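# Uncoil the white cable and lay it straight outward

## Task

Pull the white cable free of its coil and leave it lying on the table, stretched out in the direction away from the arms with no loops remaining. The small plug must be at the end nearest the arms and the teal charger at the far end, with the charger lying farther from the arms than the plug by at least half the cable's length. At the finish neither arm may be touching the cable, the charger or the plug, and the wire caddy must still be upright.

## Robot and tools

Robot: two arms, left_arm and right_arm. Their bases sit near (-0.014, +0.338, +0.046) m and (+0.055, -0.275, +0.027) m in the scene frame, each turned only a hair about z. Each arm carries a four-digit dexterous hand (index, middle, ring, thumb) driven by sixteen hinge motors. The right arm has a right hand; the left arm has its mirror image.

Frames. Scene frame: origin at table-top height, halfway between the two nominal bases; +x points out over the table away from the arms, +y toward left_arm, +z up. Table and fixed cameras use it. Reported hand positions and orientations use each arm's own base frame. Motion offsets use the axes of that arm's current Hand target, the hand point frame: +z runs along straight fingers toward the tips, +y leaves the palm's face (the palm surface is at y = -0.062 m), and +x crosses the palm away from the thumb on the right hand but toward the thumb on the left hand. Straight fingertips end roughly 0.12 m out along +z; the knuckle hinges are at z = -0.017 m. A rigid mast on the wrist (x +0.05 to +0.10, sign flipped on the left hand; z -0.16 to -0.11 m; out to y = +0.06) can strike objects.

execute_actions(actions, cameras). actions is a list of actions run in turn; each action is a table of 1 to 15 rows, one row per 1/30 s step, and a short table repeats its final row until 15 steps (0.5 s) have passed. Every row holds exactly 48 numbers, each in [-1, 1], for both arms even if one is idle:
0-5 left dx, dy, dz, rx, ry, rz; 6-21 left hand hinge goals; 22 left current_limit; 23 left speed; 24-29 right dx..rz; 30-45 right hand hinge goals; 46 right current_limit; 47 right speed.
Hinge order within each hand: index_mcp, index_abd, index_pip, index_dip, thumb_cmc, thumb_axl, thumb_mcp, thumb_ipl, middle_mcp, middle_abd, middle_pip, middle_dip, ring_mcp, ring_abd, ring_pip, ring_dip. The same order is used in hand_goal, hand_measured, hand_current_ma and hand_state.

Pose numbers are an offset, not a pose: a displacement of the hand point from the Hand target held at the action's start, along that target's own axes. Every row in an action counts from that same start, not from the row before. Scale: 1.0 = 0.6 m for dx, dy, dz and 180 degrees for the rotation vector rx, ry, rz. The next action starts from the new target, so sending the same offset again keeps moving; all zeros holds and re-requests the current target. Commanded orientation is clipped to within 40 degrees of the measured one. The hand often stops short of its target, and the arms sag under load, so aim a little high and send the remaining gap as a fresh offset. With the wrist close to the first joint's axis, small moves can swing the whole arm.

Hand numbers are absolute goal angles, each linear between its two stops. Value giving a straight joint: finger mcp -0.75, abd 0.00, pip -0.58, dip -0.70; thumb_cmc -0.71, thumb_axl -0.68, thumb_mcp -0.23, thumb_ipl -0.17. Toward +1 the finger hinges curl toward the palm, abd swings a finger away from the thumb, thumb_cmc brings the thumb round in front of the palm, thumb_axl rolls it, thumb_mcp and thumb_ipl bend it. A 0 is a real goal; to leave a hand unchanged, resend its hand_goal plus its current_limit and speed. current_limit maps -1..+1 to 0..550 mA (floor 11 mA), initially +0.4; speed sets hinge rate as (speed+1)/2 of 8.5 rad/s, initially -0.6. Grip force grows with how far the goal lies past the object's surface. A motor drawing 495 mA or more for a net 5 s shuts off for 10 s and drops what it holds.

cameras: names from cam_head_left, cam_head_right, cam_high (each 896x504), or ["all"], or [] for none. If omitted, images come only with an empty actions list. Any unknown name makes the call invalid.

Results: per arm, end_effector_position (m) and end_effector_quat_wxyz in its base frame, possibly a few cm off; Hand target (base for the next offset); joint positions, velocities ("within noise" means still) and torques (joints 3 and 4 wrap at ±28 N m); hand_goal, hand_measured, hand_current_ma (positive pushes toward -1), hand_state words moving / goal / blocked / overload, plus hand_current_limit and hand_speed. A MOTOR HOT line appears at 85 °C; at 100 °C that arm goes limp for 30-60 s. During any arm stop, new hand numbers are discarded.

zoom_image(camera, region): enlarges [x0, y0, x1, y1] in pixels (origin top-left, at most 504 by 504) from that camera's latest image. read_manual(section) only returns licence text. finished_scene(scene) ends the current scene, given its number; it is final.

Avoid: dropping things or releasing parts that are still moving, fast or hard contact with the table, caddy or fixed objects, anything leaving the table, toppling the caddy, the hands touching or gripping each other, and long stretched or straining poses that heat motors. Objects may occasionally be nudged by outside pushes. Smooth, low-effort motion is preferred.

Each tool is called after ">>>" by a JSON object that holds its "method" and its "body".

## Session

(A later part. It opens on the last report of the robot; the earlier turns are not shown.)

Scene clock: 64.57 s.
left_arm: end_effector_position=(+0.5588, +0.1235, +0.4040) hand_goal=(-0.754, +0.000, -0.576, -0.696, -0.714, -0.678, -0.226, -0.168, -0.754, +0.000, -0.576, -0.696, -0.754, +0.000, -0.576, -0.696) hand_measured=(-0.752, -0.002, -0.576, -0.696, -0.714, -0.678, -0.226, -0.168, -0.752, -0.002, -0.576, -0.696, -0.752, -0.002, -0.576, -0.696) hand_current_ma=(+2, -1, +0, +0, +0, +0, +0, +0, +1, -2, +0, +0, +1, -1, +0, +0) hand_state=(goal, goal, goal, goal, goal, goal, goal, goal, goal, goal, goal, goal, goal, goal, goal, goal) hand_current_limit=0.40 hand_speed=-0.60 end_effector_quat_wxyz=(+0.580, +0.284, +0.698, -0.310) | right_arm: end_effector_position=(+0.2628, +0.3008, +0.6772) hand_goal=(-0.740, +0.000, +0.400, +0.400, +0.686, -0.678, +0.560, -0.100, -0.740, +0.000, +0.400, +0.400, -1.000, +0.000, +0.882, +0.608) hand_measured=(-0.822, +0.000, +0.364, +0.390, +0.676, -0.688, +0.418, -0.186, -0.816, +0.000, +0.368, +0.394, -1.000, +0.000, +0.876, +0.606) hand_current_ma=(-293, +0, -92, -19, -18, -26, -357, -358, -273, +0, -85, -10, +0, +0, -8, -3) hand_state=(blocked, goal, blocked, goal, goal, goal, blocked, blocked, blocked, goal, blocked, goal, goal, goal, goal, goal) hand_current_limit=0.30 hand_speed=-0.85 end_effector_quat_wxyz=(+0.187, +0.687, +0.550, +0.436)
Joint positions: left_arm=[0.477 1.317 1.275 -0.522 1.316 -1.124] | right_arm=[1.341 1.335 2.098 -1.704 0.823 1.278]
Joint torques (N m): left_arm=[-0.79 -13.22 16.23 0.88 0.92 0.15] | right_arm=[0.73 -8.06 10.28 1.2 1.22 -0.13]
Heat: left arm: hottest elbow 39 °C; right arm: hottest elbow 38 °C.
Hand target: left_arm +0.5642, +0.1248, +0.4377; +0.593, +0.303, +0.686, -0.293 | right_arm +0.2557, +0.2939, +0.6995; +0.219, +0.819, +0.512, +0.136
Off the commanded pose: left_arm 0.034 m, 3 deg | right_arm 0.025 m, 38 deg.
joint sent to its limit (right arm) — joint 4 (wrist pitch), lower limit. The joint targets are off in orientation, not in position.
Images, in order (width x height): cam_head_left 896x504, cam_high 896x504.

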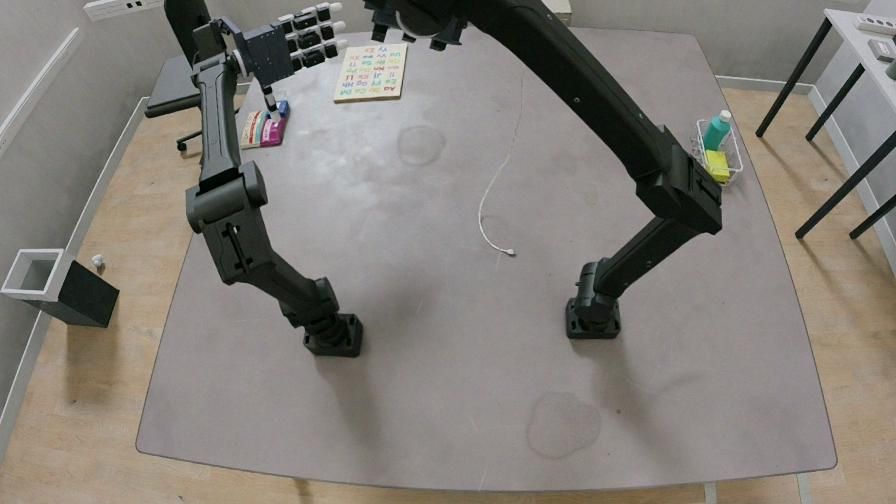

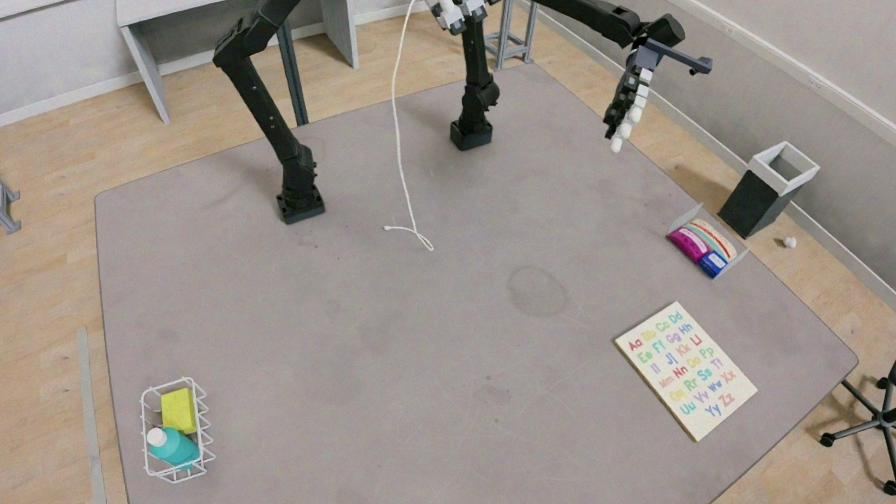

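>>> {"method": "execute_actions", "body": {"actions": [[[0,0,0,0,0,0,-0.754,0,-0.576,-0.696,-0.714,-0.678,-0.226,-0.168,-0.754,0,-0.576,-0.696,-0.754,0,-0.576,-0.696,0.4,-0.6, 0,0,0,-0.098,0.187,-0.0187,-0.74,0,0.40,0.40,0.686,-0.678,0.56,-0.10,-0.74,0,0.40,0.40,-1,0,0.883,0.609,0.3,-0.85]],[[0,0,0,0,0,0,-0.754,0,-0.576,-0.696,-0.714,-0.678,-0.226,-0.168,-0.754,0,-0.576,-0.696,-0.754,0,-0.576,-0.696,0.4,-0.6, -0.0073,0.0207,0.0447,0.0518,0.0212,0.05,-0.74,0,0.40,0.40,0.686,-0.678,0.56,-0.10,-0.74,0,0.40,0.40,-1,0,0.883,0.609,0.3,-0.85]],[[0,0,0,0,0,0,-0.754,0,-0.576,-0.696,-0.714,-0.678,-0.226,-0.168,-0.754,0,-0.576,-0.696,-0.754,0,-0.576,-0.696,0.4,-0.6, -0.0062,0.0287,0.0402,0.0518,0.0212,0.05,-0.74,0,0.40,0.40,0.686,-0.678,0.56,-0.10,-0.74,0,0.40,0.40,-1,0,0.883,0.609,0.3,-0.85]],[[0,0,0,0,0,0,-0.754,0,-0.576,-0.696,-0.714,-0.678,-0.226,-0.168,-0.754,0,-0.576,-0.696,-0.754,0,-0.576,-0.696,0.4,-0.6, -0.0037,0.0355,0.0347,0.0518,0.0212,0.05,-0.74,0,0.40,0.40,0.686,-0.678,0.56,-0.10,-0.74,0,0.40,0.40,-1,0,0.883,0.609,0.3,-0.85]]], "cameras": ["cam_high", "cam_head_left"]}}

Scene clock: 72.13 s.
left_arm: end_effector_position=(+0.5588, +0.1235, +0.4040) hand_goal=(-0.754, +0.000, -0.576, -0.696, -0.714, -0.678, -0.226, -0.168, -0.754, +0.000, -0.576, -0.696, -0.754, +0.000, -0.576, -0.696) hand_measured=(-0.752, -0.002, -0.576, -0.696, -0.714, -0.678, -0.226, -0.168, -0.752, -0.002, -0.576, -0.696, -0.752, -0.002, -0.576, -0.696) hand_current_ma=(+2, -1, +0, +0, +0, +0, +0, +0, +1, -2, +0, +0, +1, -1, +0, +0) hand_state=(goal, goal, goal, goal, goal, goal, goal, goal, goal, goal, goal, goal, goal, goal, goal, goal) hand_current_limit=0.40 hand_speed=-0.60 end_effector_quat_wxyz=(+0.580, +0.284, +0.698, -0.310) | right_arm: end_effector_position=(+0.3406, +0.2916, +0.6648) hand_goal=(-0.740, +0.000, +0.400, +0.400, +0.686, -0.678, +0.560, -0.100, -0.740, +0.000, +0.400, +0.400, -1.000, +0.000, +0.882, +0.608) hand_measured=(-0.822, +0.000, +0.364, +0.390, +0.676, -0.688, +0.418, -0.186, -0.816, +0.000, +0.368, +0.394, -1.000, +0.000, +0.876, +0.606) hand_current_ma=(-293, +0, -92, -18, -20, -26, -358, -358, -272, +0, -85, -10, +0, +0, -8, -3) hand_state=(blocked, goal, blocked, goal, goal, goal, blocked, blocked, blocked, goal, blocked, goal, goal, goal, goal, goal) hand_current_limit=0.30 hand_speed=-0.85 end_effector_quat_wxyz=(-0.139, +0.770, +0.489, +0.386)
Joint positions: left_arm=[0.477 1.317 1.275 -0.522 1.316 -1.124] | right_arm=[0.905 1.448 2.427 -1.704 -0.005 1.345]
Joint torques (N m): left_arm=[-0.79 -13.63 16.29 0.91 0.93 0.18] | right_arm=[-1.2 -7.12 9.61 1.73 0.06 0.07]
Heat: left arm: hottest elbow 39 °C; right arm: hottest elbow 38 °C.
Hand target: left_arm +0.5642, +0.1248, +0.4377; +0.593, +0.303, +0.686, -0.293 | right_arm +0.3423, +0.2877, +0.6775; -0.143, +0.774, +0.481, +0.387
Off the commanded pose: left_arm 0.034 m, 3 deg | right_arm 0.014 m, 1 deg.
joint sent to its limit (right arm) — joint 4 (wrist pitch), lower limit. The joint targets still meet the commanded pose.
Images, in order (width x height): cam_head_left 896x504, cam_high 896x504.

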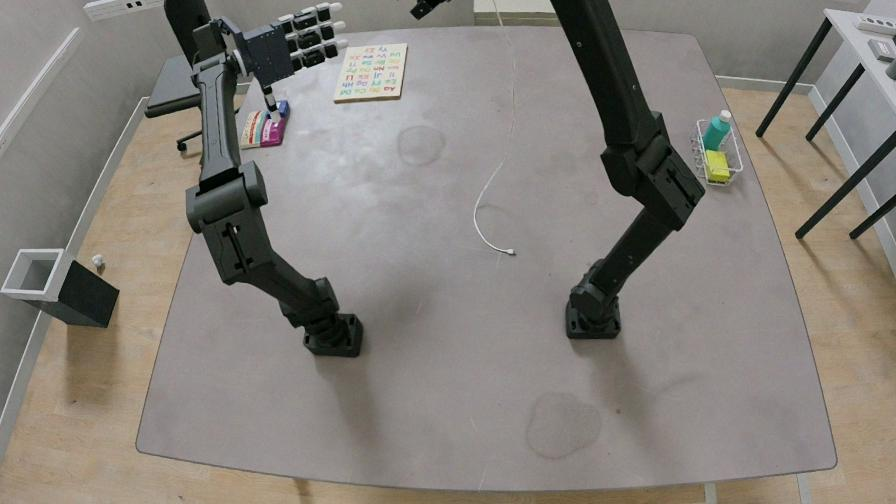

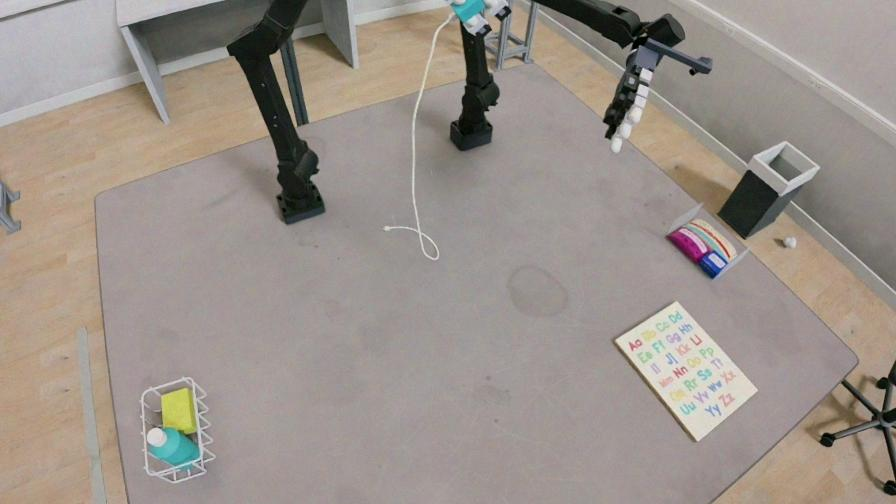

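>>> {"method": "execute_actions", "body": {"actions": [[[0,0,0,0,0,0,-0.754,0,-0.576,-0.696,-0.714,-0.678,-0.226,-0.168,-0.754,0,-0.576,-0.696,-0.754,0,-0.576,-0.696,0.4,-0.6, 0.0003,0.0410,0.0282,0.0518,0.0212,0.05,-0.74,0,0.40,0.40,0.686,-0.678,0.56,-0.10,-0.74,0,0.40,0.40,-1,0,0.883,0.609,0.3,-0.85]],[[0,0,0,0,0,0,-0.754,0,-0.576,-0.696,-0.714,-0.678,-0.226,-0.168,-0.754,0,-0.576,-0.696,-0.754,0,-0.576,-0.696,0.4,-0.6, 0.0053,0.0445,0.0215,0.0518,0.0212,0.05,-0.74,0,0.40,0.40,0.686,-0.678,0.56,-0.10,-0.74,0,0.40,0.40,-1,0,0.883,0.609,0.3,-0.85]],[[0,0,0,0,0,0,-0.754,0,-0.576,-0.696,-0.714,-0.678,-0.226,-0.168,-0.754,0,-0.576,-0.696,-0.754,0,-0.576,-0.696,0.4,-0.6, 0.0112,0.0463,0.0145,0.0518,0.0212,0.05,-0.74,0,0.40,0.40,0.686,-0.678,0.56,-0.10,-0.74,0,0.40,0.40,-1,0,0.883,0.609,0.3,-0.85]]], "cameras": ["cam_high", "cam_head_left"]}}

Scene clock: 74.53 s.
left_arm: end_effector_position=(+0.5588, +0.1235, +0.4040) hand_goal=(-0.754, +0.000, -0.576, -0.696, -0.714, -0.678, -0.226, -0.168, -0.754, +0.000, -0.576, -0.696, -0.754, +0.000, -0.576, -0.696) hand_measured=(-0.752, -0.002, -0.576, -0.696, -0.714, -0.678, -0.226, -0.168, -0.752, -0.002, -0.576, -0.696, -0.752, -0.002, -0.576, -0.696) hand_current_ma=(+2, -1, +0, +0, +0, +0, +0, +0, +1, -2, +0, +0, +1, -1, +0, +0) hand_state=(goal, goal, goal, goal, goal, goal, goal, goal, goal, goal, goal, goal, goal, goal, goal, goal) hand_current_limit=0.40 hand_speed=-0.60 end_effector_quat_wxyz=(+0.580, +0.284, +0.698, -0.310) | right_arm: end_effector_position=(+0.4330, +0.2837, +0.6419) hand_goal=(-0.740, +0.000, +0.400, +0.400, +0.686, -0.678, +0.560, -0.100, -0.740, +0.000, +0.400, +0.400, -1.000, +0.000, +0.882, +0.608) hand_measured=(-0.820, +0.000, +0.364, +0.390, +0.674, -0.690, +0.416, -0.186, -0.812, +0.000, +0.368, +0.394, -0.998, +0.000, +0.878, +0.606) hand_current_ma=(-291, +0, -92, -18, -24, -28, -358, -357, -250, +0, -85, -10, +4, +0, -6, -3) hand_state=(blocked, goal, blocked, goal, goal, goal, blocked, blocked, blocked, goal, blocked, goal, goal, goal, goal, goal) hand_current_limit=0.30 hand_speed=-0.85 end_effector_quat_wxyz=(-0.456, +0.767, +0.346, +0.290)
Joint positions: left_arm=[0.477 1.317 1.275 -0.522 1.316 -1.124] | right_arm=[0.43 1.677 2.679 -1.704 -0.87 1.577]
Joint torques (N m): left_arm=[-0.85 -13.16 16.31 0.96 0.93 0.14] | right_arm=[-0.56 -11.16 8.98 1.54 -0.74 0.1]
Heat: left arm: hottest elbow 39 °C; right arm: hottest elbow 38 °C.
Hand target: left_arm +0.5642, +0.1248, +0.4377; +0.593, +0.303, +0.686, -0.293 | right_arm +0.4288, +0.2814, +0.6556; -0.456, +0.764, +0.351, +0.292
Off the commanded pose: left_arm 0.034 m, 3 deg | right_arm 0.014 m, 1 deg.
joint sent to its limit (right arm) — joint 4 (wrist pitch), lower limit. The joint targets still meet the commanded pose.
Images, in order (width x height): cam_head_left 896x504, cam_high 896x504.

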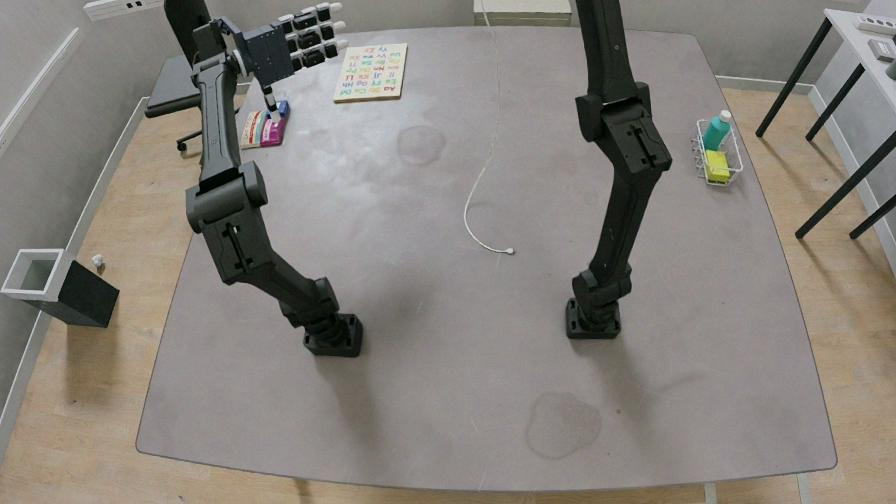

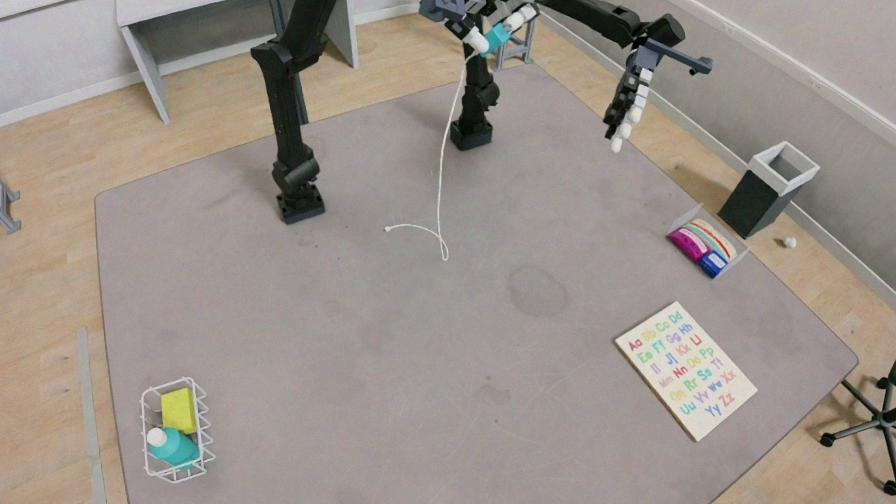

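>>> {"method": "execute_actions", "body": {"actions": [[[0,0,0,0,0,0,-0.754,0,-0.576,-0.696,-0.714,-0.678,-0.226,-0.168,-0.754,0,-0.576,-0.696,-0.754,0,-0.576,-0.696,0.4,-0.6, 0.0172,0.109,0.043,-0.0092,-0.0031,0.0156,-0.74,0,0.40,0.40,0.686,-0.678,0.56,-0.10,-0.74,0,0.40,0.40,-1,0,0.883,0.609,0.3,-0.85]],[[0,0,0,0,0,0,-0.754,0,-0.576,-0.696,-0.714,-0.678,-0.226,-0.168,-0.754,0,-0.576,-0.696,-0.754,0,-0.576,-0.696,0.4,-0.6, 0.0228,0.1068,0.0458,-0.0092,-0.0031,0.0156,-0.74,0,0.40,0.40,0.686,-0.678,0.56,-0.10,-0.74,0,0.40,0.40,-1,0,0.883,0.609,0.3,-0.85]],[[0,0,0,0,0,0,-0.754,0,-0.576,-0.696,-0.714,-0.678,-0.226,-0.168,-0.754,0,-0.576,-0.696,-0.754,0,-0.576,-0.696,0.4,-0.6, -0.0217,0.0852,0.0482,-0.0029,-0.0153,0.0234,-0.74,0,0.40,0.40,0.686,-0.678,0.56,-0.10,-0.74,0,0.40,0.40,-1,0,0.883,0.609,0.3,-0.85]],[[0,0,0,0,0,0,-0.754,0,-0.576,-0.696,-0.714,-0.678,-0.226,-0.168,-0.754,0,-0.576,-0.696,-0.754,0,-0.576,-0.696,0.4,-0.6, -0.0131,0.086,0.0498,-0.0029,-0.0153,0.0234,-0.74,0,0.40,0.40,0.686,-0.678,0.56,-0.10,-0.74,0,0.40,0.40,-1,0,0.883,0.609,0.3,-0.85]],[[0,0,0,0,0,0,-0.754,0,-0.576,-0.696,-0.714,-0.678,-0.226,-0.168,-0.754,0,-0.576,-0.696,-0.754,0,-0.576,-0.696,0.4,-0.6, -0.0044,0.0861,0.0509,-0.0029,-0.0153,0.0234,-0.74,0,0.40,0.40,0.686,-0.678,0.56,-0.10,-0.74,0,0.40,0.40,-1,0,0.883,0.609,0.3,-0.85]]], "cameras": ["cam_high", "cam_head_left"]}}

Scene clock: 79.17 s.
left_arm: end_effector_position=(+0.5588, +0.1235, +0.4040) hand_goal=(-0.754, +0.000, -0.576, -0.696, -0.714, -0.678, -0.226, -0.168, -0.754, +0.000, -0.576, -0.696, -0.754, +0.000, -0.576, -0.696) hand_measured=(-0.752, -0.002, -0.576, -0.696, -0.714, -0.678, -0.226, -0.168, -0.752, -0.002, -0.576, -0.696, -0.752, -0.002, -0.576, -0.696) hand_current_ma=(+2, -1, +0, +0, +0, +0, +0, +0, +1, -2, +0, +0, +1, -1, +0, +0) hand_state=(goal, goal, goal, goal, goal, goal, goal, goal, goal, goal, goal, goal, goal, goal, goal, goal) hand_current_limit=0.40 hand_speed=-0.60 end_effector_quat_wxyz=(+0.580, +0.284, +0.698, -0.310) | right_arm: end_effector_position=(+0.6464, +0.2986, +0.4146) hand_goal=(-0.740, +0.000, +0.400, +0.400, +0.686, -0.678, +0.560, -0.100, -0.740, +0.000, +0.400, +0.400, -1.000, +0.000, +0.882, +0.608) hand_measured=(-0.820, +0.000, +0.364, +0.390, +0.674, -0.690, +0.416, -0.186, -0.812, +0.000, +0.368, +0.394, -0.996, +0.000, +0.878, +0.606) hand_current_ma=(-291, +0, -92, -18, -24, -28, -357, -357, -250, +0, -85, -10, +5, +0, -6, -3) hand_state=(blocked, goal, blocked, goal, goal, goal, blocked, blocked, blocked, goal, blocked, goal, goal, goal, goal, goal) hand_current_limit=0.30 hand_speed=-0.85 end_effector_quat_wxyz=(-0.443, +0.846, +0.239, +0.178)
Joint positions: left_arm=[0.477 1.317 1.275 -0.522 1.316 -1.124] | right_arm=[0.324 2.2 2.889 -1.688 -0.867 1.614]
Joint torques (N m): left_arm=[-0.97 -13.27 16.23 0.83 0.9 0.13] | right_arm=[-1.32 -21.6 10.18 1.94 -0.78 0.16]
Heat: left arm: hottest elbow 40 °C; right arm: hottest elbow 38 °C.
Hand target: left_arm +0.5642, +0.1248, +0.4377; +0.593, +0.303, +0.686, -0.293 | right_arm +0.6524, +0.2913, +0.4354; -0.436, +0.849, +0.247, +0.167
Off the commanded pose: left_arm 0.034 m, 3 deg | right_arm 0.023 m, 2 deg.
elbow stopped short (right arm): the move would have taken joint 3 (elbow) straighter than the controller allows.
Images, in order (width x height): cam_head_left 896x504, cam_high 896x504.

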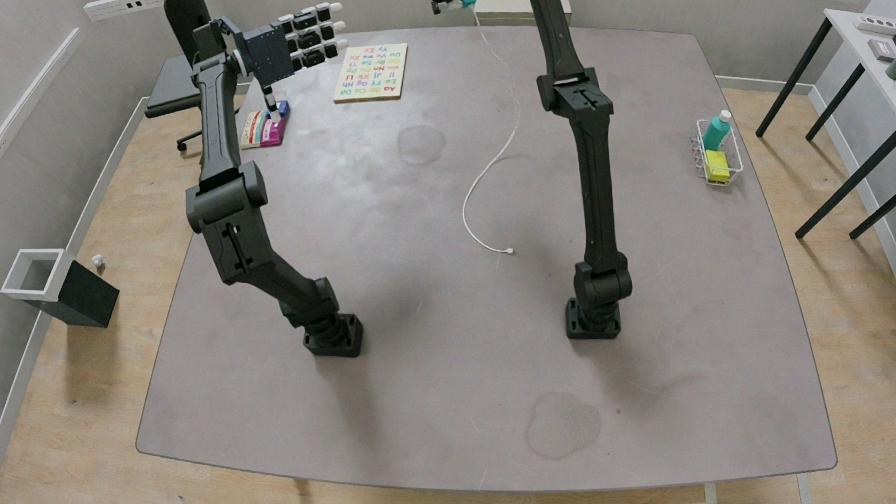

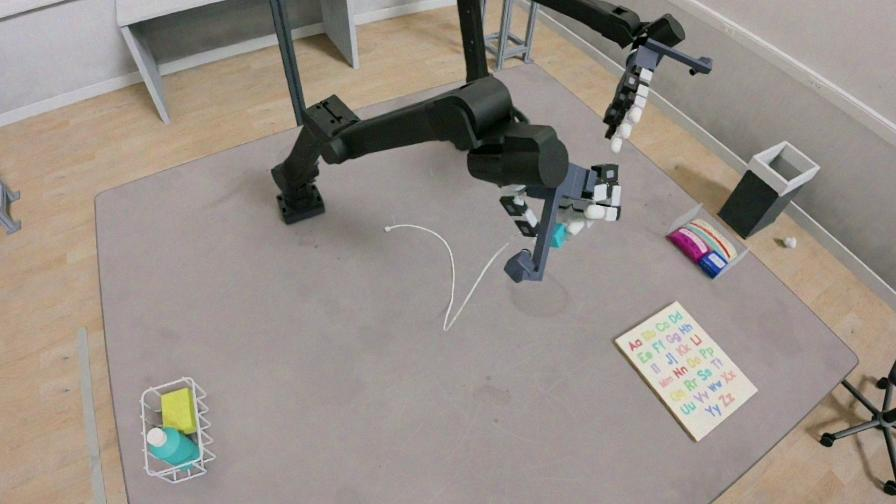

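>>> {"method": "execute_actions", "body": {"actions": [[[0,0,0,0,0,0,-0.754,0,-0.576,-0.696,-0.714,-0.678,-0.226,-0.168,-0.754,0,-0.576,-0.696,-0.754,0,-0.576,-0.696,0.4,-0.6, -0.0245,0.0627,0.0457,0,-0.0179,0.0213,-0.74,0,0.40,0.40,0.686,-0.678,0.56,-0.10,-0.74,0,0.40,0.40,-1,0,0.883,0.609,0.3,-0.85]],[[0,0,0,0,0,0,-0.754,0,-0.576,-0.696,-0.714,-0.678,-0.226,-0.168,-0.754,0,-0.576,-0.696,-0.754,0,-0.576,-0.696,0.4,-0.6, -0.0177,0.064,0.0467,0,-0.0179,0.0213,-0.74,0,0.40,0.40,0.686,-0.678,0.56,-0.10,-0.74,0,0.40,0.40,-1,0,0.883,0.609,0.3,-0.85]],[[0,0,0,0,0,0,-0.754,0,-0.576,-0.696,-0.714,-0.678,-0.226,-0.168,-0.754,0,-0.576,-0.696,-0.754,0,-0.576,-0.696,0.4,-0.6, -0.0105,0.065,0.0475,0,-0.0179,0.0213,-0.74,0,0.40,0.40,0.686,-0.678,0.56,-0.10,-0.74,0,0.40,0.40,-1,0,0.883,0.609,0.3,-0.85]],[[0,0,0,0,0,0,-0.754,0,-0.576,-0.696,-0.714,-0.678,-0.226,-0.168,-0.754,0,-0.576,-0.696,-0.754,0,-0.576,-0.696,0.4,-0.6, -0.0037,0.0655,0.0478,0,-0.0179,0.0213,-0.74,0,0.40,0.40,0.686,-0.678,0.56,-0.10,-0.74,0,0.40,0.40,-1,0,0.883,0.609,0.3,-0.85]]], "cameras": ["cam_high", "cam_head_left"]}}

Scene clock: 82.23 s.
left_arm: end_effector_position=(+0.5588, +0.1235, +0.4040) hand_goal=(-0.754, +0.000, -0.576, -0.696, -0.714, -0.678, -0.226, -0.168, -0.754, +0.000, -0.576, -0.696, -0.754, +0.000, -0.576, -0.696) hand_measured=(-0.752, -0.002, -0.576, -0.696, -0.714, -0.678, -0.226, -0.168, -0.752, -0.002, -0.576, -0.696, -0.752, -0.002, -0.576, -0.696) hand_current_ma=(+2, -1, +0, +0, +0, +0, +0, +0, +1, -2, +0, +0, +1, -1, +0, +0) hand_state=(goal, goal, goal, goal, goal, goal, goal, goal, goal, goal, goal, goal, goal, goal, goal, goal) hand_current_limit=0.40 hand_speed=-0.60 end_effector_quat_wxyz=(+0.580, +0.284, +0.698, -0.310) | right_arm: end_effector_position=(+0.6910, +0.2998, +0.2369) hand_goal=(-0.740, +0.000, +0.400, +0.400, +0.686, -0.678, +0.560, -0.100, -0.740, +0.000, +0.400, +0.400, -1.000, +0.000, +0.882, +0.608) hand_measured=(-0.820, +0.000, +0.364, +0.390, +0.674, -0.690, +0.416, -0.186, -0.812, +0.000, +0.368, +0.394, -0.996, +0.000, +0.878, +0.606) hand_current_ma=(-289, +0, -92, -18, -24, -28, -358, -358, -250, +0, -85, -10, +6, +0, -6, -3) hand_state=(blocked, goal, blocked, goal, goal, goal, blocked, blocked, blocked, goal, blocked, goal, goal, goal, goal, goal) hand_current_limit=0.30 hand_speed=-0.85 end_effector_quat_wxyz=(-0.434, +0.882, +0.175, +0.059)
Joint positions: left_arm=[0.477 1.317 1.275 -0.522 1.316 -1.124] | right_arm=[0.305 2.437 2.868 -1.702 -0.87 1.624]
Joint torques (N m): left_arm=[-0.91 -13.51 16.4 0.87 0.93 0.14] | right_arm=[-1.38 -24.29 9.96 0.64 -0.89 0.19]
Heat: left arm: hottest elbow 40 °C; right arm: hottest elbow 39 °C.
Hand target: left_arm +0.5642, +0.1248, +0.4377; +0.593, +0.303, +0.686, -0.293 | right_arm +0.6964, +0.2906, +0.2456; -0.425, +0.887, +0.179, +0.011
Off the commanded pose: left_arm 0.034 m, 3 deg | right_arm 0.014 m, 6 deg.
elbow stopped short (right arm): the move would have taken joint 3 (elbow) straighter than the controller allows.
joint sent to its limit (right arm) — joint 4 (wrist pitch), lower limit. The joint targets are off in orientation, not in position.
Images, in order (width x height): cam_head_left 896x504, cam_high 896x504.

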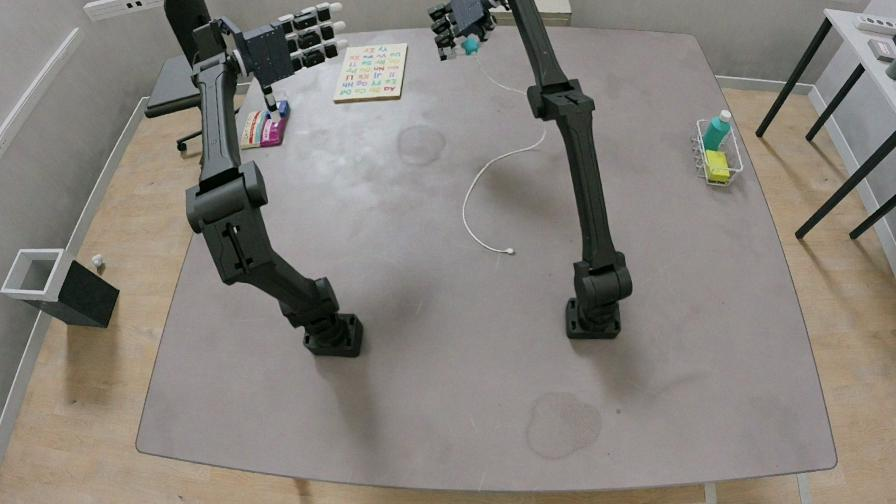

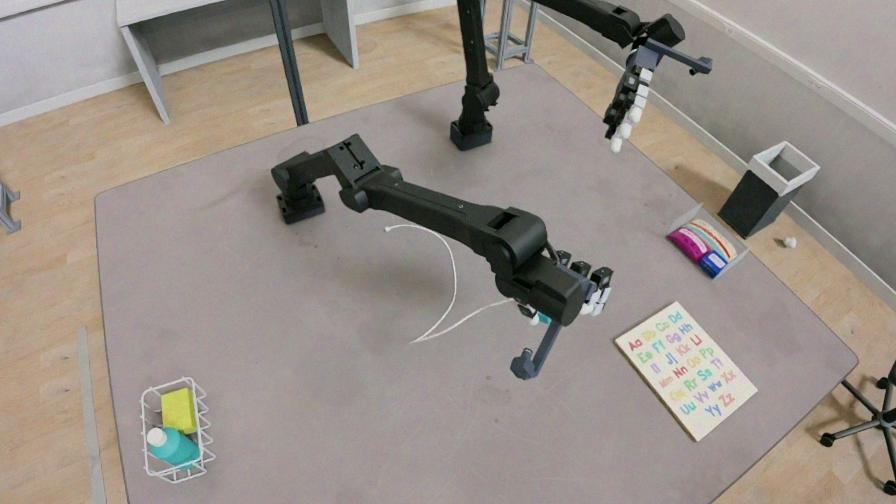

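>>> {"method": "execute_actions", "body": {"actions": [[[0,0,0,0,0,0,-0.754,0,-0.576,-0.696,-0.714,-0.678,-0.226,-0.168,-0.754,0,-0.576,-0.696,-0.754,0,-0.576,-0.696,0.4,-0.6, -0.0097,0.0713,0.0573,0,-0.0179,0.0213,-0.74,0,0.40,0.40,0.686,-0.678,0.56,-0.10,-0.74,0,0.40,0.40,-1,0,0.883,0.609,0.3,-0.85]],[[0,0,0,0,0,0,-0.754,0,-0.576,-0.696,-0.714,-0.678,-0.226,-0.168,-0.754,0,-0.576,-0.696,-0.754,0,-0.576,-0.696,0.4,-0.6, -0.0017,0.0717,0.0575,0,-0.0179,0.0213,-0.74,0,0.40,0.40,0.686,-0.678,0.56,-0.10,-0.74,0,0.40,0.40,-1,0,0.883,0.609,0.3,-0.85]],[[0,0,0,0,0,0,-0.754,0,-0.576,-0.696,-0.714,-0.678,-0.226,-0.168,-0.754,0,-0.576,-0.696,-0.754,0,-0.576,-0.696,0.4,-0.6, 0.0063,0.0715,0.0575,0,0,0,-0.74,0,0.40,0.40,0.686,-0.678,0.56,-0.10,-0.74,0,0.40,0.40,-1,0,0.883,0.609,0.3,-0.85]]], "cameras": ["cam_high", "cam_head_left"]}}

Scene clock: 85.30 s.
left_arm: end_effector_position=(+0.5588, +0.1235, +0.4040) hand_goal=(-0.754, +0.000, -0.576, -0.696, -0.714, -0.678, -0.226, -0.168, -0.754, +0.000, -0.576, -0.696, -0.754, +0.000, -0.576, -0.696) hand_measured=(-0.752, -0.002, -0.576, -0.696, -0.714, -0.678, -0.226, -0.168, -0.752, -0.002, -0.576, -0.696, -0.752, -0.002, -0.576, -0.696) hand_current_ma=(+2, -1, +0, +0, +0, +0, +0, +0, +1, -2, +0, +0, +1, -1, +0, +0) hand_state=(goal, goal, goal, goal, goal, goal, goal, goal, goal, goal, goal, goal, goal, goal, goal, goal) hand_current_limit=0.40 hand_speed=-0.60 end_effector_quat_wxyz=(+0.580, +0.284, +0.698, -0.310) | right_arm: end_effector_position=(+0.6969, +0.2982, +0.0688) hand_goal=(-0.740, +0.000, +0.400, +0.400, +0.686, -0.678, +0.560, -0.100, -0.740, +0.000, +0.400, +0.400, -1.000, +0.000, +0.882, +0.608) hand_measured=(-0.820, +0.000, +0.364, +0.390, +0.674, -0.690, +0.416, -0.186, -0.812, +0.000, +0.368, +0.394, -0.996, +0.000, +0.878, +0.606) hand_current_ma=(-288, +0, -92, -18, -24, -28, -358, -357, -250, +0, -85, -10, +7, +0, -6, -3) hand_state=(blocked, goal, blocked, goal, goal, goal, blocked, blocked, blocked, goal, blocked, goal, goal, goal, goal, goal) hand_current_limit=0.30 hand_speed=-0.85 end_effector_quat_wxyz=(-0.418, +0.898, +0.130, -0.042)
Joint positions: left_arm=[0.477 1.317 1.275 -0.522 1.316 -1.124] | right_arm=[0.302 2.663 2.863 -1.703 -0.865 1.617]
Joint torques (N m): left_arm=[-1.08 -13.45 16.31 0.9 0.92 0.17] | right_arm=[-1.49 -26.58 10.82 0.23 -0.91 0.02]
Heat: left arm: hottest elbow 40 °C; right arm: hottest elbow 39 °C.
Hand target: left_arm +0.5642, +0.1248, +0.4377; +0.593, +0.303, +0.686, -0.293 | right_arm +0.7085, +0.2894, +0.0807; -0.414, +0.897, +0.143, -0.067
Off the commanded pose: left_arm 0.034 m, 3 deg | right_arm 0.019 m, 3 deg.
joint sent to its limit (right arm) — joint 4 (wrist pitch), lower limit. The joint targets are off in orientation, not in position.
Images, in order (width x height): cam_head_left 896x504, cam_high 896x504.

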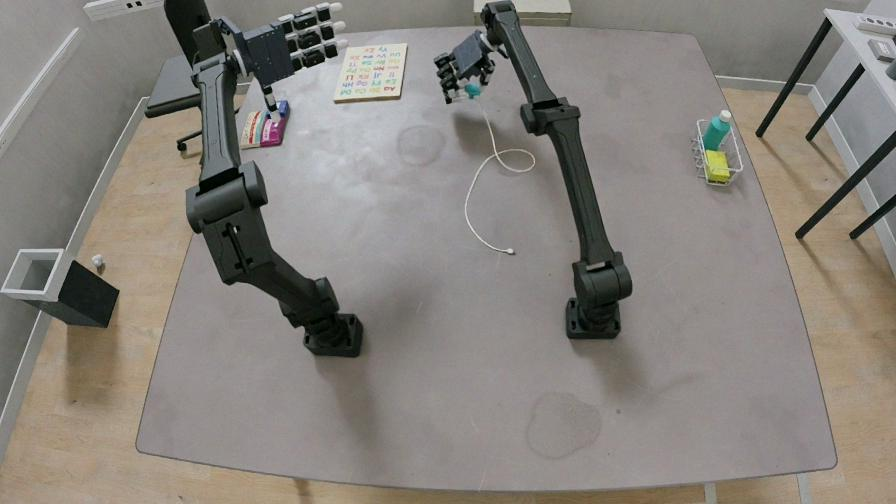

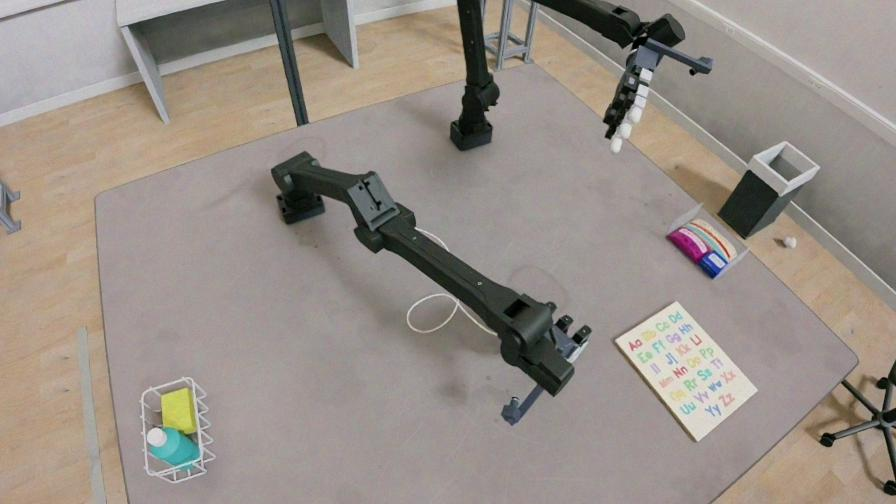

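>>> {"method": "execute_actions", "body": {"actions": [[[0,0,0,0,0,0,-0.754,0,-0.576,-0.696,-0.714,-0.678,-0.226,-0.168,-0.754,0,-0.576,-0.696,-0.754,0,-0.576,-0.696,0.4,-0.6, -0.0198,-0.0935,-0.0712,0,0.025,-0.0298,-0.74,0,0.40,0.40,0.686,-0.678,0.56,-0.10,-0.74,0,0.40,0.40,-1,0,0.883,0.609,0.3,-0.85]],[[0,0,0,0,0,0,-0.754,0,-0.576,-0.696,-0.714,-0.678,-0.226,-0.168,-0.754,0,-0.576,-0.696,-0.754,0,-0.576,-0.696,0.4,-0.6, -0.0053,-0.0947,-0.072,0,0.025,-0.0298,-0.74,0,0.40,0.40,0.686,-0.678,0.56,-0.10,-0.74,0,0.40,0.40,-1,0,0.883,0.609,0.3,-0.85]],[[0,0,0,0,0,0,-0.754,0,-0.576,-0.696,-0.714,-0.678,-0.226,-0.168,-0.754,0,-0.576,-0.696,-0.754,0,-0.576,-0.696,0.4,-0.6, 0.0092,-0.0945,-0.072,0,0.025,-0.0298,-0.74,0,0.40,0.40,0.686,-0.678,0.56,-0.10,-0.74,0,0.40,0.40,-1,0,0.883,0.609,0.3,-0.85]],[[0,0,0,0,0,0,-0.754,0,-0.576,-0.696,-0.714,-0.678,-0.226,-0.168,-0.754,0,-0.576,-0.696,-0.754,0,-0.576,-0.696,0.4,-0.6, 0.0235,-0.093,-0.0707,0,0.025,-0.0298,-0.74,0,0.40,0.40,0.686,-0.678,0.56,-0.10,-0.74,0,0.40,0.40,-1,0,0.883,0.609,0.3,-0.85]],[[0,0,0,0,0,0,-0.754,0,-0.576,-0.696,-0.714,-0.678,-0.226,-0.168,-0.754,0,-0.576,-0.696,-0.754,0,-0.576,-0.696,0.4,-0.6, 0.0377,-0.0902,-0.0683,0,0.025,-0.0298,-0.74,0,0.40,0.40,0.686,-0.678,0.56,-0.10,-0.74,0,0.40,0.40,-1,0,0.883,0.609,0.3,-0.85]],[[0,0,0,0,0,0,-0.754,0,-0.576,-0.696,-0.714,-0.678,-0.226,-0.168,-0.754,0,-0.576,-0.696,-0.754,0,-0.576,-0.696,0.4,-0.6, 0.0203,-0.1033,-0.0658,0.0035,0.0209,-0.0309,-0.74,0,0.40,0.40,0.686,-0.678,0.56,-0.10,-0.74,0,0.40,0.40,-1,0,0.883,0.609,0.3,-0.85]],[[0,0,0,0,0,0,-0.754,0,-0.576,-0.696,-0.714,-0.678,-0.226,-0.168,-0.754,0,-0.576,-0.696,-0.754,0,-0.576,-0.696,0.4,-0.6, 0.0343,-0.101,-0.0638,0.0035,0.0209,-0.0309,-0.74,0,0.40,0.40,0.686,-0.678,0.56,-0.10,-0.74,0,0.40,0.40,-1,0,0.883,0.609,0.3,-0.85]],[[0,0,0,0,0,0,-0.754,0,-0.576,-0.696,-0.714,-0.678,-0.226,-0.168,-0.754,0,-0.576,-0.696,-0.754,0,-0.576,-0.696,0.4,-0.6, 0.0477,-0.0978,-0.0603,0.0035,0.0209,-0.0309,-0.74,0,0.40,0.40,0.686,-0.678,0.56,-0.10,-0.74,0,0.40,0.40,-1,0,0.883,0.609,0.3,-0.85]]], "cameras": ["cam_high", "cam_head_left"]}}

Scene clock: 94.07 s.
left_arm: end_effector_position=(+0.5588, +0.1235, +0.4040) hand_goal=(-0.754, +0.000, -0.576, -0.696, -0.714, -0.678, -0.226, -0.168, -0.754, +0.000, -0.576, -0.696, -0.754, +0.000, -0.576, -0.696) hand_measured=(-0.752, -0.002, -0.576, -0.696, -0.714, -0.678, -0.226, -0.168, -0.752, -0.002, -0.576, -0.696, -0.752, -0.002, -0.576, -0.696) hand_current_ma=(+2, -1, +0, +0, +0, +0, +0, +0, +1, -2, +0, +0, +1, -1, +0, +0) hand_state=(goal, goal, goal, goal, goal, goal, goal, goal, goal, goal, goal, goal, goal, goal, goal, goal) hand_current_limit=0.40 hand_speed=-0.60 end_effector_quat_wxyz=(+0.580, +0.284, +0.698, -0.310) | right_arm: end_effector_position=(+0.5554, +0.2814, +0.6160) hand_goal=(-0.740, +0.000, +0.400, +0.400, +0.686, -0.678, +0.560, -0.100, -0.740, +0.000, +0.400, +0.400, -1.000, +0.000, +0.882, +0.608) hand_measured=(-0.820, +0.000, +0.364, +0.390, +0.674, -0.690, +0.416, -0.186, -0.812, +0.000, +0.368, +0.394, -0.996, +0.000, +0.878, +0.606) hand_current_ma=(-287, +0, -92, -18, -24, -28, -357, -358, -249, +0, -85, -10, +7, +0, -6, -3) hand_state=(blocked, goal, blocked, goal, goal, goal, blocked, blocked, blocked, goal, blocked, goal, goal, goal, goal, goal) hand_current_limit=0.30 hand_speed=-0.85 end_effector_quat_wxyz=(-0.440, +0.761, +0.330, +0.344)
Joint positions: left_arm=[0.477 1.317 1.275 -0.522 1.316 -1.124] | right_arm=[0.344 1.912 2.887 -1.599 -0.872 1.564]
Joint torques (N m): left_arm=[-1.03 -13.1 16.29 0.9 0.95 0.16] | right_arm=[0.62 -15.15 9.09 1.62 -0.51 0.04]
Motor temperatures (°C): left_arm=[32 33 41 33 30 32] | right_arm=[31 34 39 30 30 30]
Heat: left arm: hottest elbow 41 °C; right arm: hottest elbow 39 °C.
Hand target: left_arm +0.5642, +0.1248, +0.4377; +0.593, +0.303, +0.686, -0.293 | right_arm +0.5464, +0.2877, +0.6327; -0.440, +0.757, +0.340, +0.343
Off the commanded pose: left_arm 0.034 m, 3 deg | right_arm 0.020 m, 1 deg.
elbow stopped short (right arm): the move would have taken joint 3 (elbow) straighter than the controller allows.
Images, in order (width x height): cam_head_left 896x504, cam_high 896x504.

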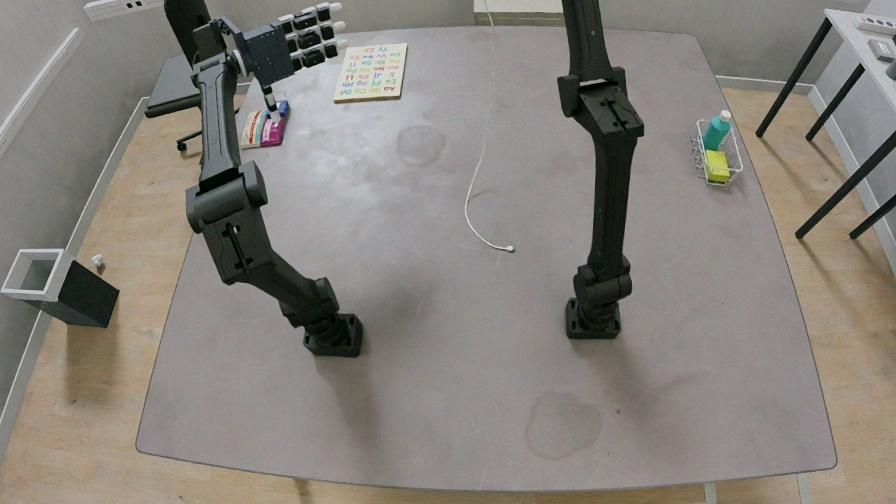

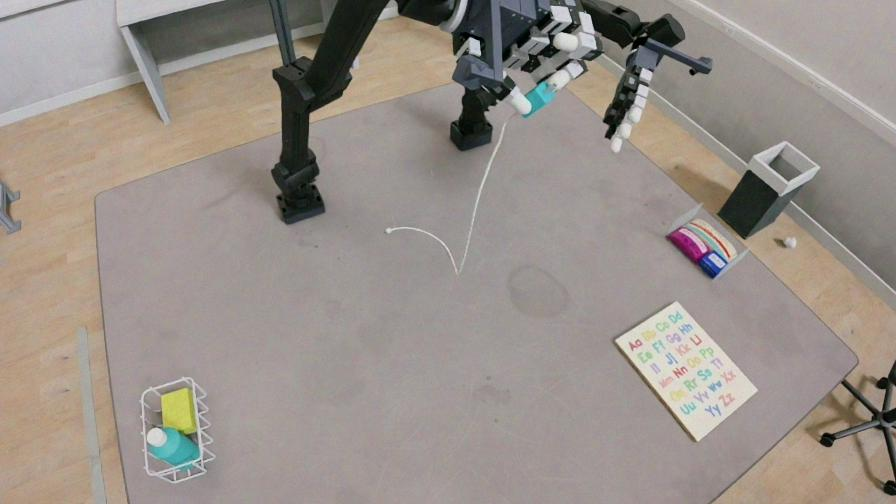

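>>> {"method": "execute_actions", "body": {"actions": [[[0,0,0,0,0,0,-0.754,0,-0.576,-0.696,-0.714,-0.678,-0.226,-0.168,-0.754,0,-0.576,-0.696,-0.754,0,-0.576,-0.696,0.4,-0.6, 0.0355,-0.0865,-0.0442,0.0059,0.0214,-0.0304,-0.74,0,0.40,0.40,0.686,-0.678,0.56,-0.10,-0.74,0,0.40,0.40,-1,0,0.883,0.609,0.3,-0.85]],[[0,0,0,0,0,0,-0.754,0,-0.576,-0.696,-0.714,-0.678,-0.226,-0.168,-0.754,0,-0.576,-0.696,-0.754,0,-0.576,-0.696,0.4,-0.6, 0.0465,-0.0832,-0.04,0.0059,0.0214,-0.0304,-0.74,0,0.40,0.40,0.686,-0.678,0.56,-0.10,-0.74,0,0.40,0.40,-1,0,0.883,0.609,0.3,-0.85]],[[0,0,0,0,0,0,-0.754,0,-0.576,-0.696,-0.714,-0.678,-0.226,-0.168,-0.754,0,-0.576,-0.696,-0.754,0,-0.576,-0.696,0.4,-0.6, 0.0567,-0.079,-0.0348,0.0059,0.0214,-0.0304,-0.74,0,0.40,0.40,0.686,-0.678,0.56,-0.10,-0.74,0,0.40,0.40,-1,0,0.883,0.609,0.3,-0.85]],[[0,0,0,0,0,0,-0.754,0,-0.576,-0.696,-0.714,-0.678,-0.226,-0.168,-0.754,0,-0.576,-0.696,-0.754,0,-0.576,-0.696,0.4,-0.6, 0.0485,-0.0755,-0.0292,0.0109,0.0197,-0.027,-0.74,0,0.40,0.40,0.686,-0.678,0.56,-0.10,-0.74,0,0.40,0.40,-1,0,0.883,0.609,0.3,-0.85]],[[0,0,0,0,0,0,-0.754,0,-0.576,-0.696,-0.714,-0.678,-0.226,-0.168,-0.754,0,-0.576,-0.696,-0.754,0,-0.576,-0.696,0.4,-0.6, 0.0563,-0.0718,-0.0237,0.0109,0.0197,-0.027,-0.74,0,0.40,0.40,0.686,-0.678,0.56,-0.10,-0.74,0,0.40,0.40,-1,0,0.883,0.609,0.3,-0.85]]], "cameras": ["cam_high", "cam_head_left"]}}

Scene clock: 98.53 s.
left_arm: end_effector_position=(+0.5588, +0.1235, +0.4040) hand_goal=(-0.754, +0.000, -0.576, -0.696, -0.714, -0.678, -0.226, -0.168, -0.754, +0.000, -0.576, -0.696, -0.754, +0.000, -0.576, -0.696) hand_measured=(-0.752, -0.002, -0.576, -0.696, -0.714, -0.678, -0.226, -0.168, -0.752, -0.002, -0.576, -0.696, -0.752, -0.002, -0.576, -0.696) hand_current_ma=(+2, -1, +0, +0, +0, +0, +0, +0, +1, -2, +0, +0, +1, -1, +0, +0) hand_state=(goal, goal, goal, goal, goal, goal, goal, goal, goal, goal, goal, goal, goal, goal, goal, goal) hand_current_limit=0.40 hand_speed=-0.60 end_effector_quat_wxyz=(+0.580, +0.284, +0.698, -0.310) | right_arm: end_effector_position=(+0.3739, +0.2899, +0.8396) hand_goal=(-0.740, +0.000, +0.400, +0.400, +0.686, -0.678, +0.560, -0.100, -0.740, +0.000, +0.400, +0.400, -1.000, +0.000, +0.882, +0.608) hand_measured=(-0.820, +0.000, +0.364, +0.392, +0.674, -0.690, +0.416, -0.186, -0.812, +0.000, +0.368, +0.394, -0.998, +0.000, +0.878, +0.606) hand_current_ma=(-287, +0, -92, -16, -24, -28, -357, -358, -249, +0, -85, -10, +4, +0, -4, -3) hand_state=(blocked, goal, blocked, goal, goal, goal, blocked, blocked, blocked, goal, blocked, goal, goal, goal, goal, goal) hand_current_limit=0.30 hand_speed=-0.85 end_effector_quat_wxyz=(-0.452, +0.567, +0.433, +0.535)
Joint positions: left_arm=[0.477 1.317 1.275 -0.522 1.316 -1.124] | right_arm=[0.501 1.619 2.903 -1.312 -0.852 1.598]
Joint torques (N m): left_arm=[-1.08 -13.22 16.34 0.83 0.93 0.15] | right_arm=[0.67 -9.17 6.22 2.89 0.11 0.02]
Heat: left arm: hottest elbow 41 °C; right arm: hottest elbow 39 °C.
Hand target: left_arm +0.5642, +0.1248, +0.4377; +0.593, +0.303, +0.686, -0.293 | right_arm +0.3557, +0.2878, +0.8622; -0.445, +0.568, +0.449, +0.527
Off the commanded pose: left_arm 0.034 m, 3 deg | right_arm 0.029 m, 2 deg.
elbow stopped short (right arm): the move would have taken joint 3 (elbow) straighter than the controller allows.
Images, in order (width x height): cam_head_left 896x504, cam_high 896x504.

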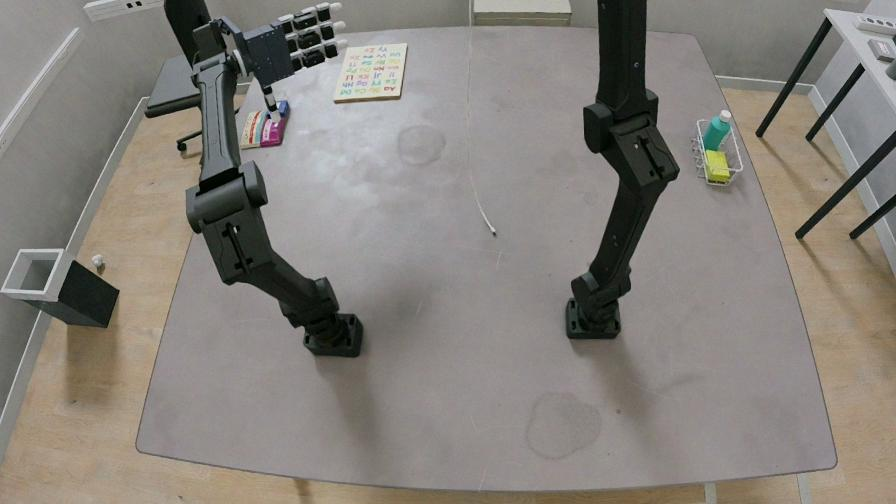

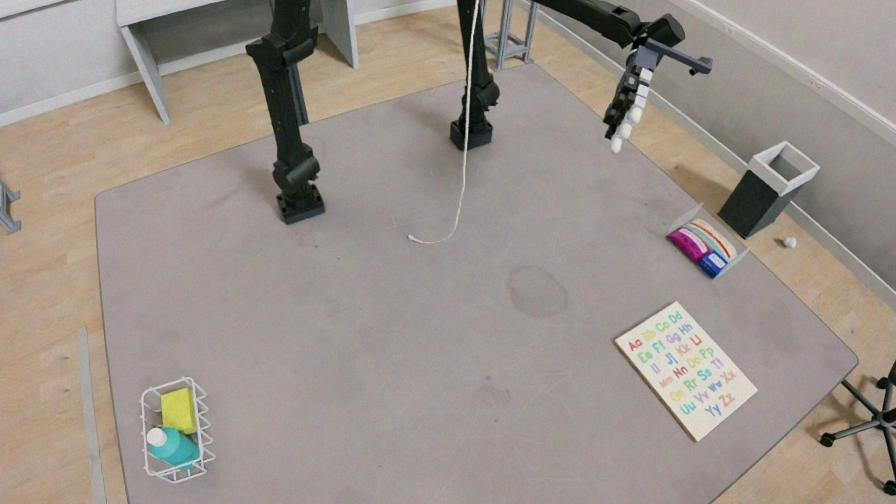

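>>> {"method": "execute_actions", "body": {"actions": [[[0,0,0,0,0,0,-0.754,0,-0.576,-0.696,-0.714,-0.678,-0.226,-0.168,-0.754,0,-0.576,-0.696,-0.754,0,-0.576,-0.696,0.4,-0.6, 0.0137,-0.0981,-0.0231,0.0228,0.0084,-0.0117,-0.74,0,0.40,0.40,0.686,-0.678,0.56,-0.10,-0.74,0,0.40,0.40,-1,0,0.883,0.609,0.3,-0.85]],[[0,0,0,0,0,0,-0.754,0,-0.576,-0.696,-0.714,-0.678,-0.226,-0.168,-0.754,0,-0.576,-0.696,-0.754,0,-0.576,-0.696,0.4,-0.6, 0.0177,-0.0989,-0.0156,0.0278,0.0093,-0.011,-0.74,0,0.40,0.40,0.686,-0.678,0.56,-0.10,-0.74,0,0.40,0.40,-1,0,0.883,0.609,0.3,-0.85]],[[0,0,0,0,0,0,-0.754,0,-0.576,-0.696,-0.714,-0.678,-0.226,-0.168,-0.754,0,-0.576,-0.696,-0.754,0,-0.576,-0.696,0.4,-0.6, 0.0215,-0.0993,-0.0063,0.035,0.0103,-0.0102,-0.74,0,0.40,0.40,0.686,-0.678,0.56,-0.10,-0.74,0,0.40,0.40,-1,0,0.883,0.609,0.3,-0.85]]], "cameras": ["cam_high", "cam_head_left"]}}

Scene clock: 102.30 s.
left_arm: end_effector_position=(+0.5588, +0.1235, +0.4040) hand_goal=(-0.754, +0.000, -0.576, -0.696, -0.714, -0.678, -0.226, -0.168, -0.754, +0.000, -0.576, -0.696, -0.754, +0.000, -0.576, -0.696) hand_measured=(-0.752, -0.002, -0.576, -0.696, -0.714, -0.678, -0.226, -0.168, -0.752, -0.002, -0.576, -0.696, -0.752, -0.002, -0.576, -0.696) hand_current_ma=(+2, -1, +0, +0, +0, +0, +0, +0, +1, -2, +0, +0, +1, -1, +0, +0) hand_state=(goal, goal, goal, goal, goal, goal, goal, goal, goal, goal, goal, goal, goal, goal, goal, goal) hand_current_limit=0.40 hand_speed=-0.60 end_effector_quat_wxyz=(+0.580, +0.284, +0.698, -0.310) | right_arm: end_effector_position=(+0.1875, +0.2881, +0.8851) hand_goal=(-0.740, +0.000, +0.400, +0.400, +0.686, -0.678, +0.560, -0.100, -0.740, +0.000, +0.400, +0.400, -1.000, +0.000, +0.882, +0.608) hand_measured=(-0.820, +0.000, +0.364, +0.392, +0.674, -0.690, +0.416, -0.186, -0.812, +0.000, +0.368, +0.394, -0.998, +0.000, +0.880, +0.606) hand_current_ma=(-287, +0, -92, -14, -24, -28, -357, -358, -249, +0, -85, -10, +2, +0, -4, -3) hand_state=(blocked, goal, blocked, goal, goal, goal, blocked, blocked, blocked, goal, blocked, goal, goal, goal, goal, goal) hand_current_limit=0.30 hand_speed=-0.85 end_effector_quat_wxyz=(+0.513, -0.466, -0.515, -0.504)
Joint positions: left_arm=[0.477 1.317 1.275 -0.522 1.316 -1.124] | right_arm=[0.777 1.446 2.911 -1.413 -0.851 1.569]
Joint torques (N m): left_arm=[-1.03 -13.1 16.35 0.94 0.94 0.16] | right_arm=[0.73 -3.72 4.21 1.89 0.23 -0.2]
Heat: left arm: hottest elbow 41 °C; right arm: hottest elbow 39 °C.
Hand target: left_arm +0.5642, +0.1248, +0.4377; +0.593, +0.303, +0.686, -0.293 | right_arm +0.1753, +0.2834, +0.8943; +0.508, -0.456, -0.525, -0.508
Off the commanded pose: left_arm 0.034 m, 3 deg | right_arm 0.016 m, 2 deg.
elbow stopped short (right arm): the move would have taken joint 3 (elbow) straighter than the controller allows.
Images, in order (width x height): cam_head_left 896x504, cam_high 896x504.

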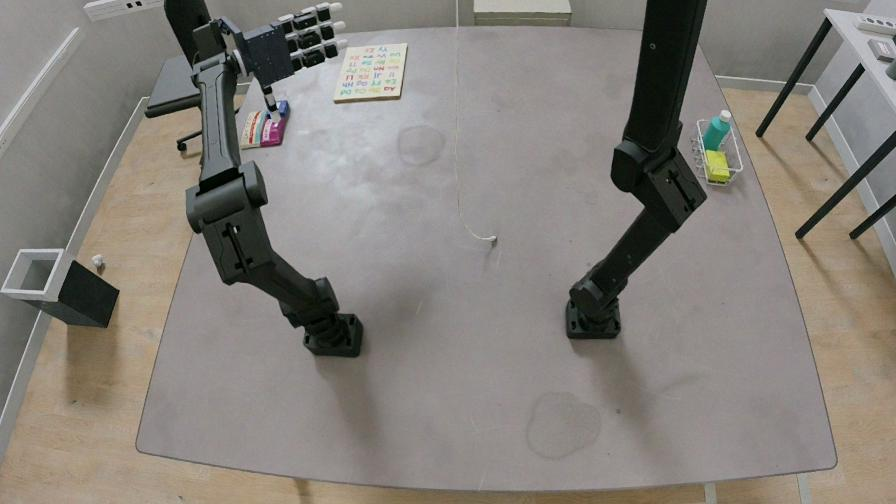

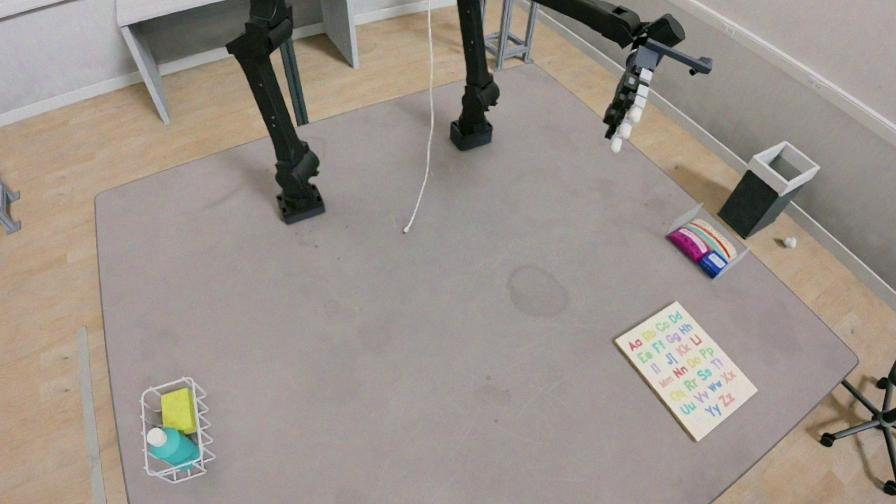

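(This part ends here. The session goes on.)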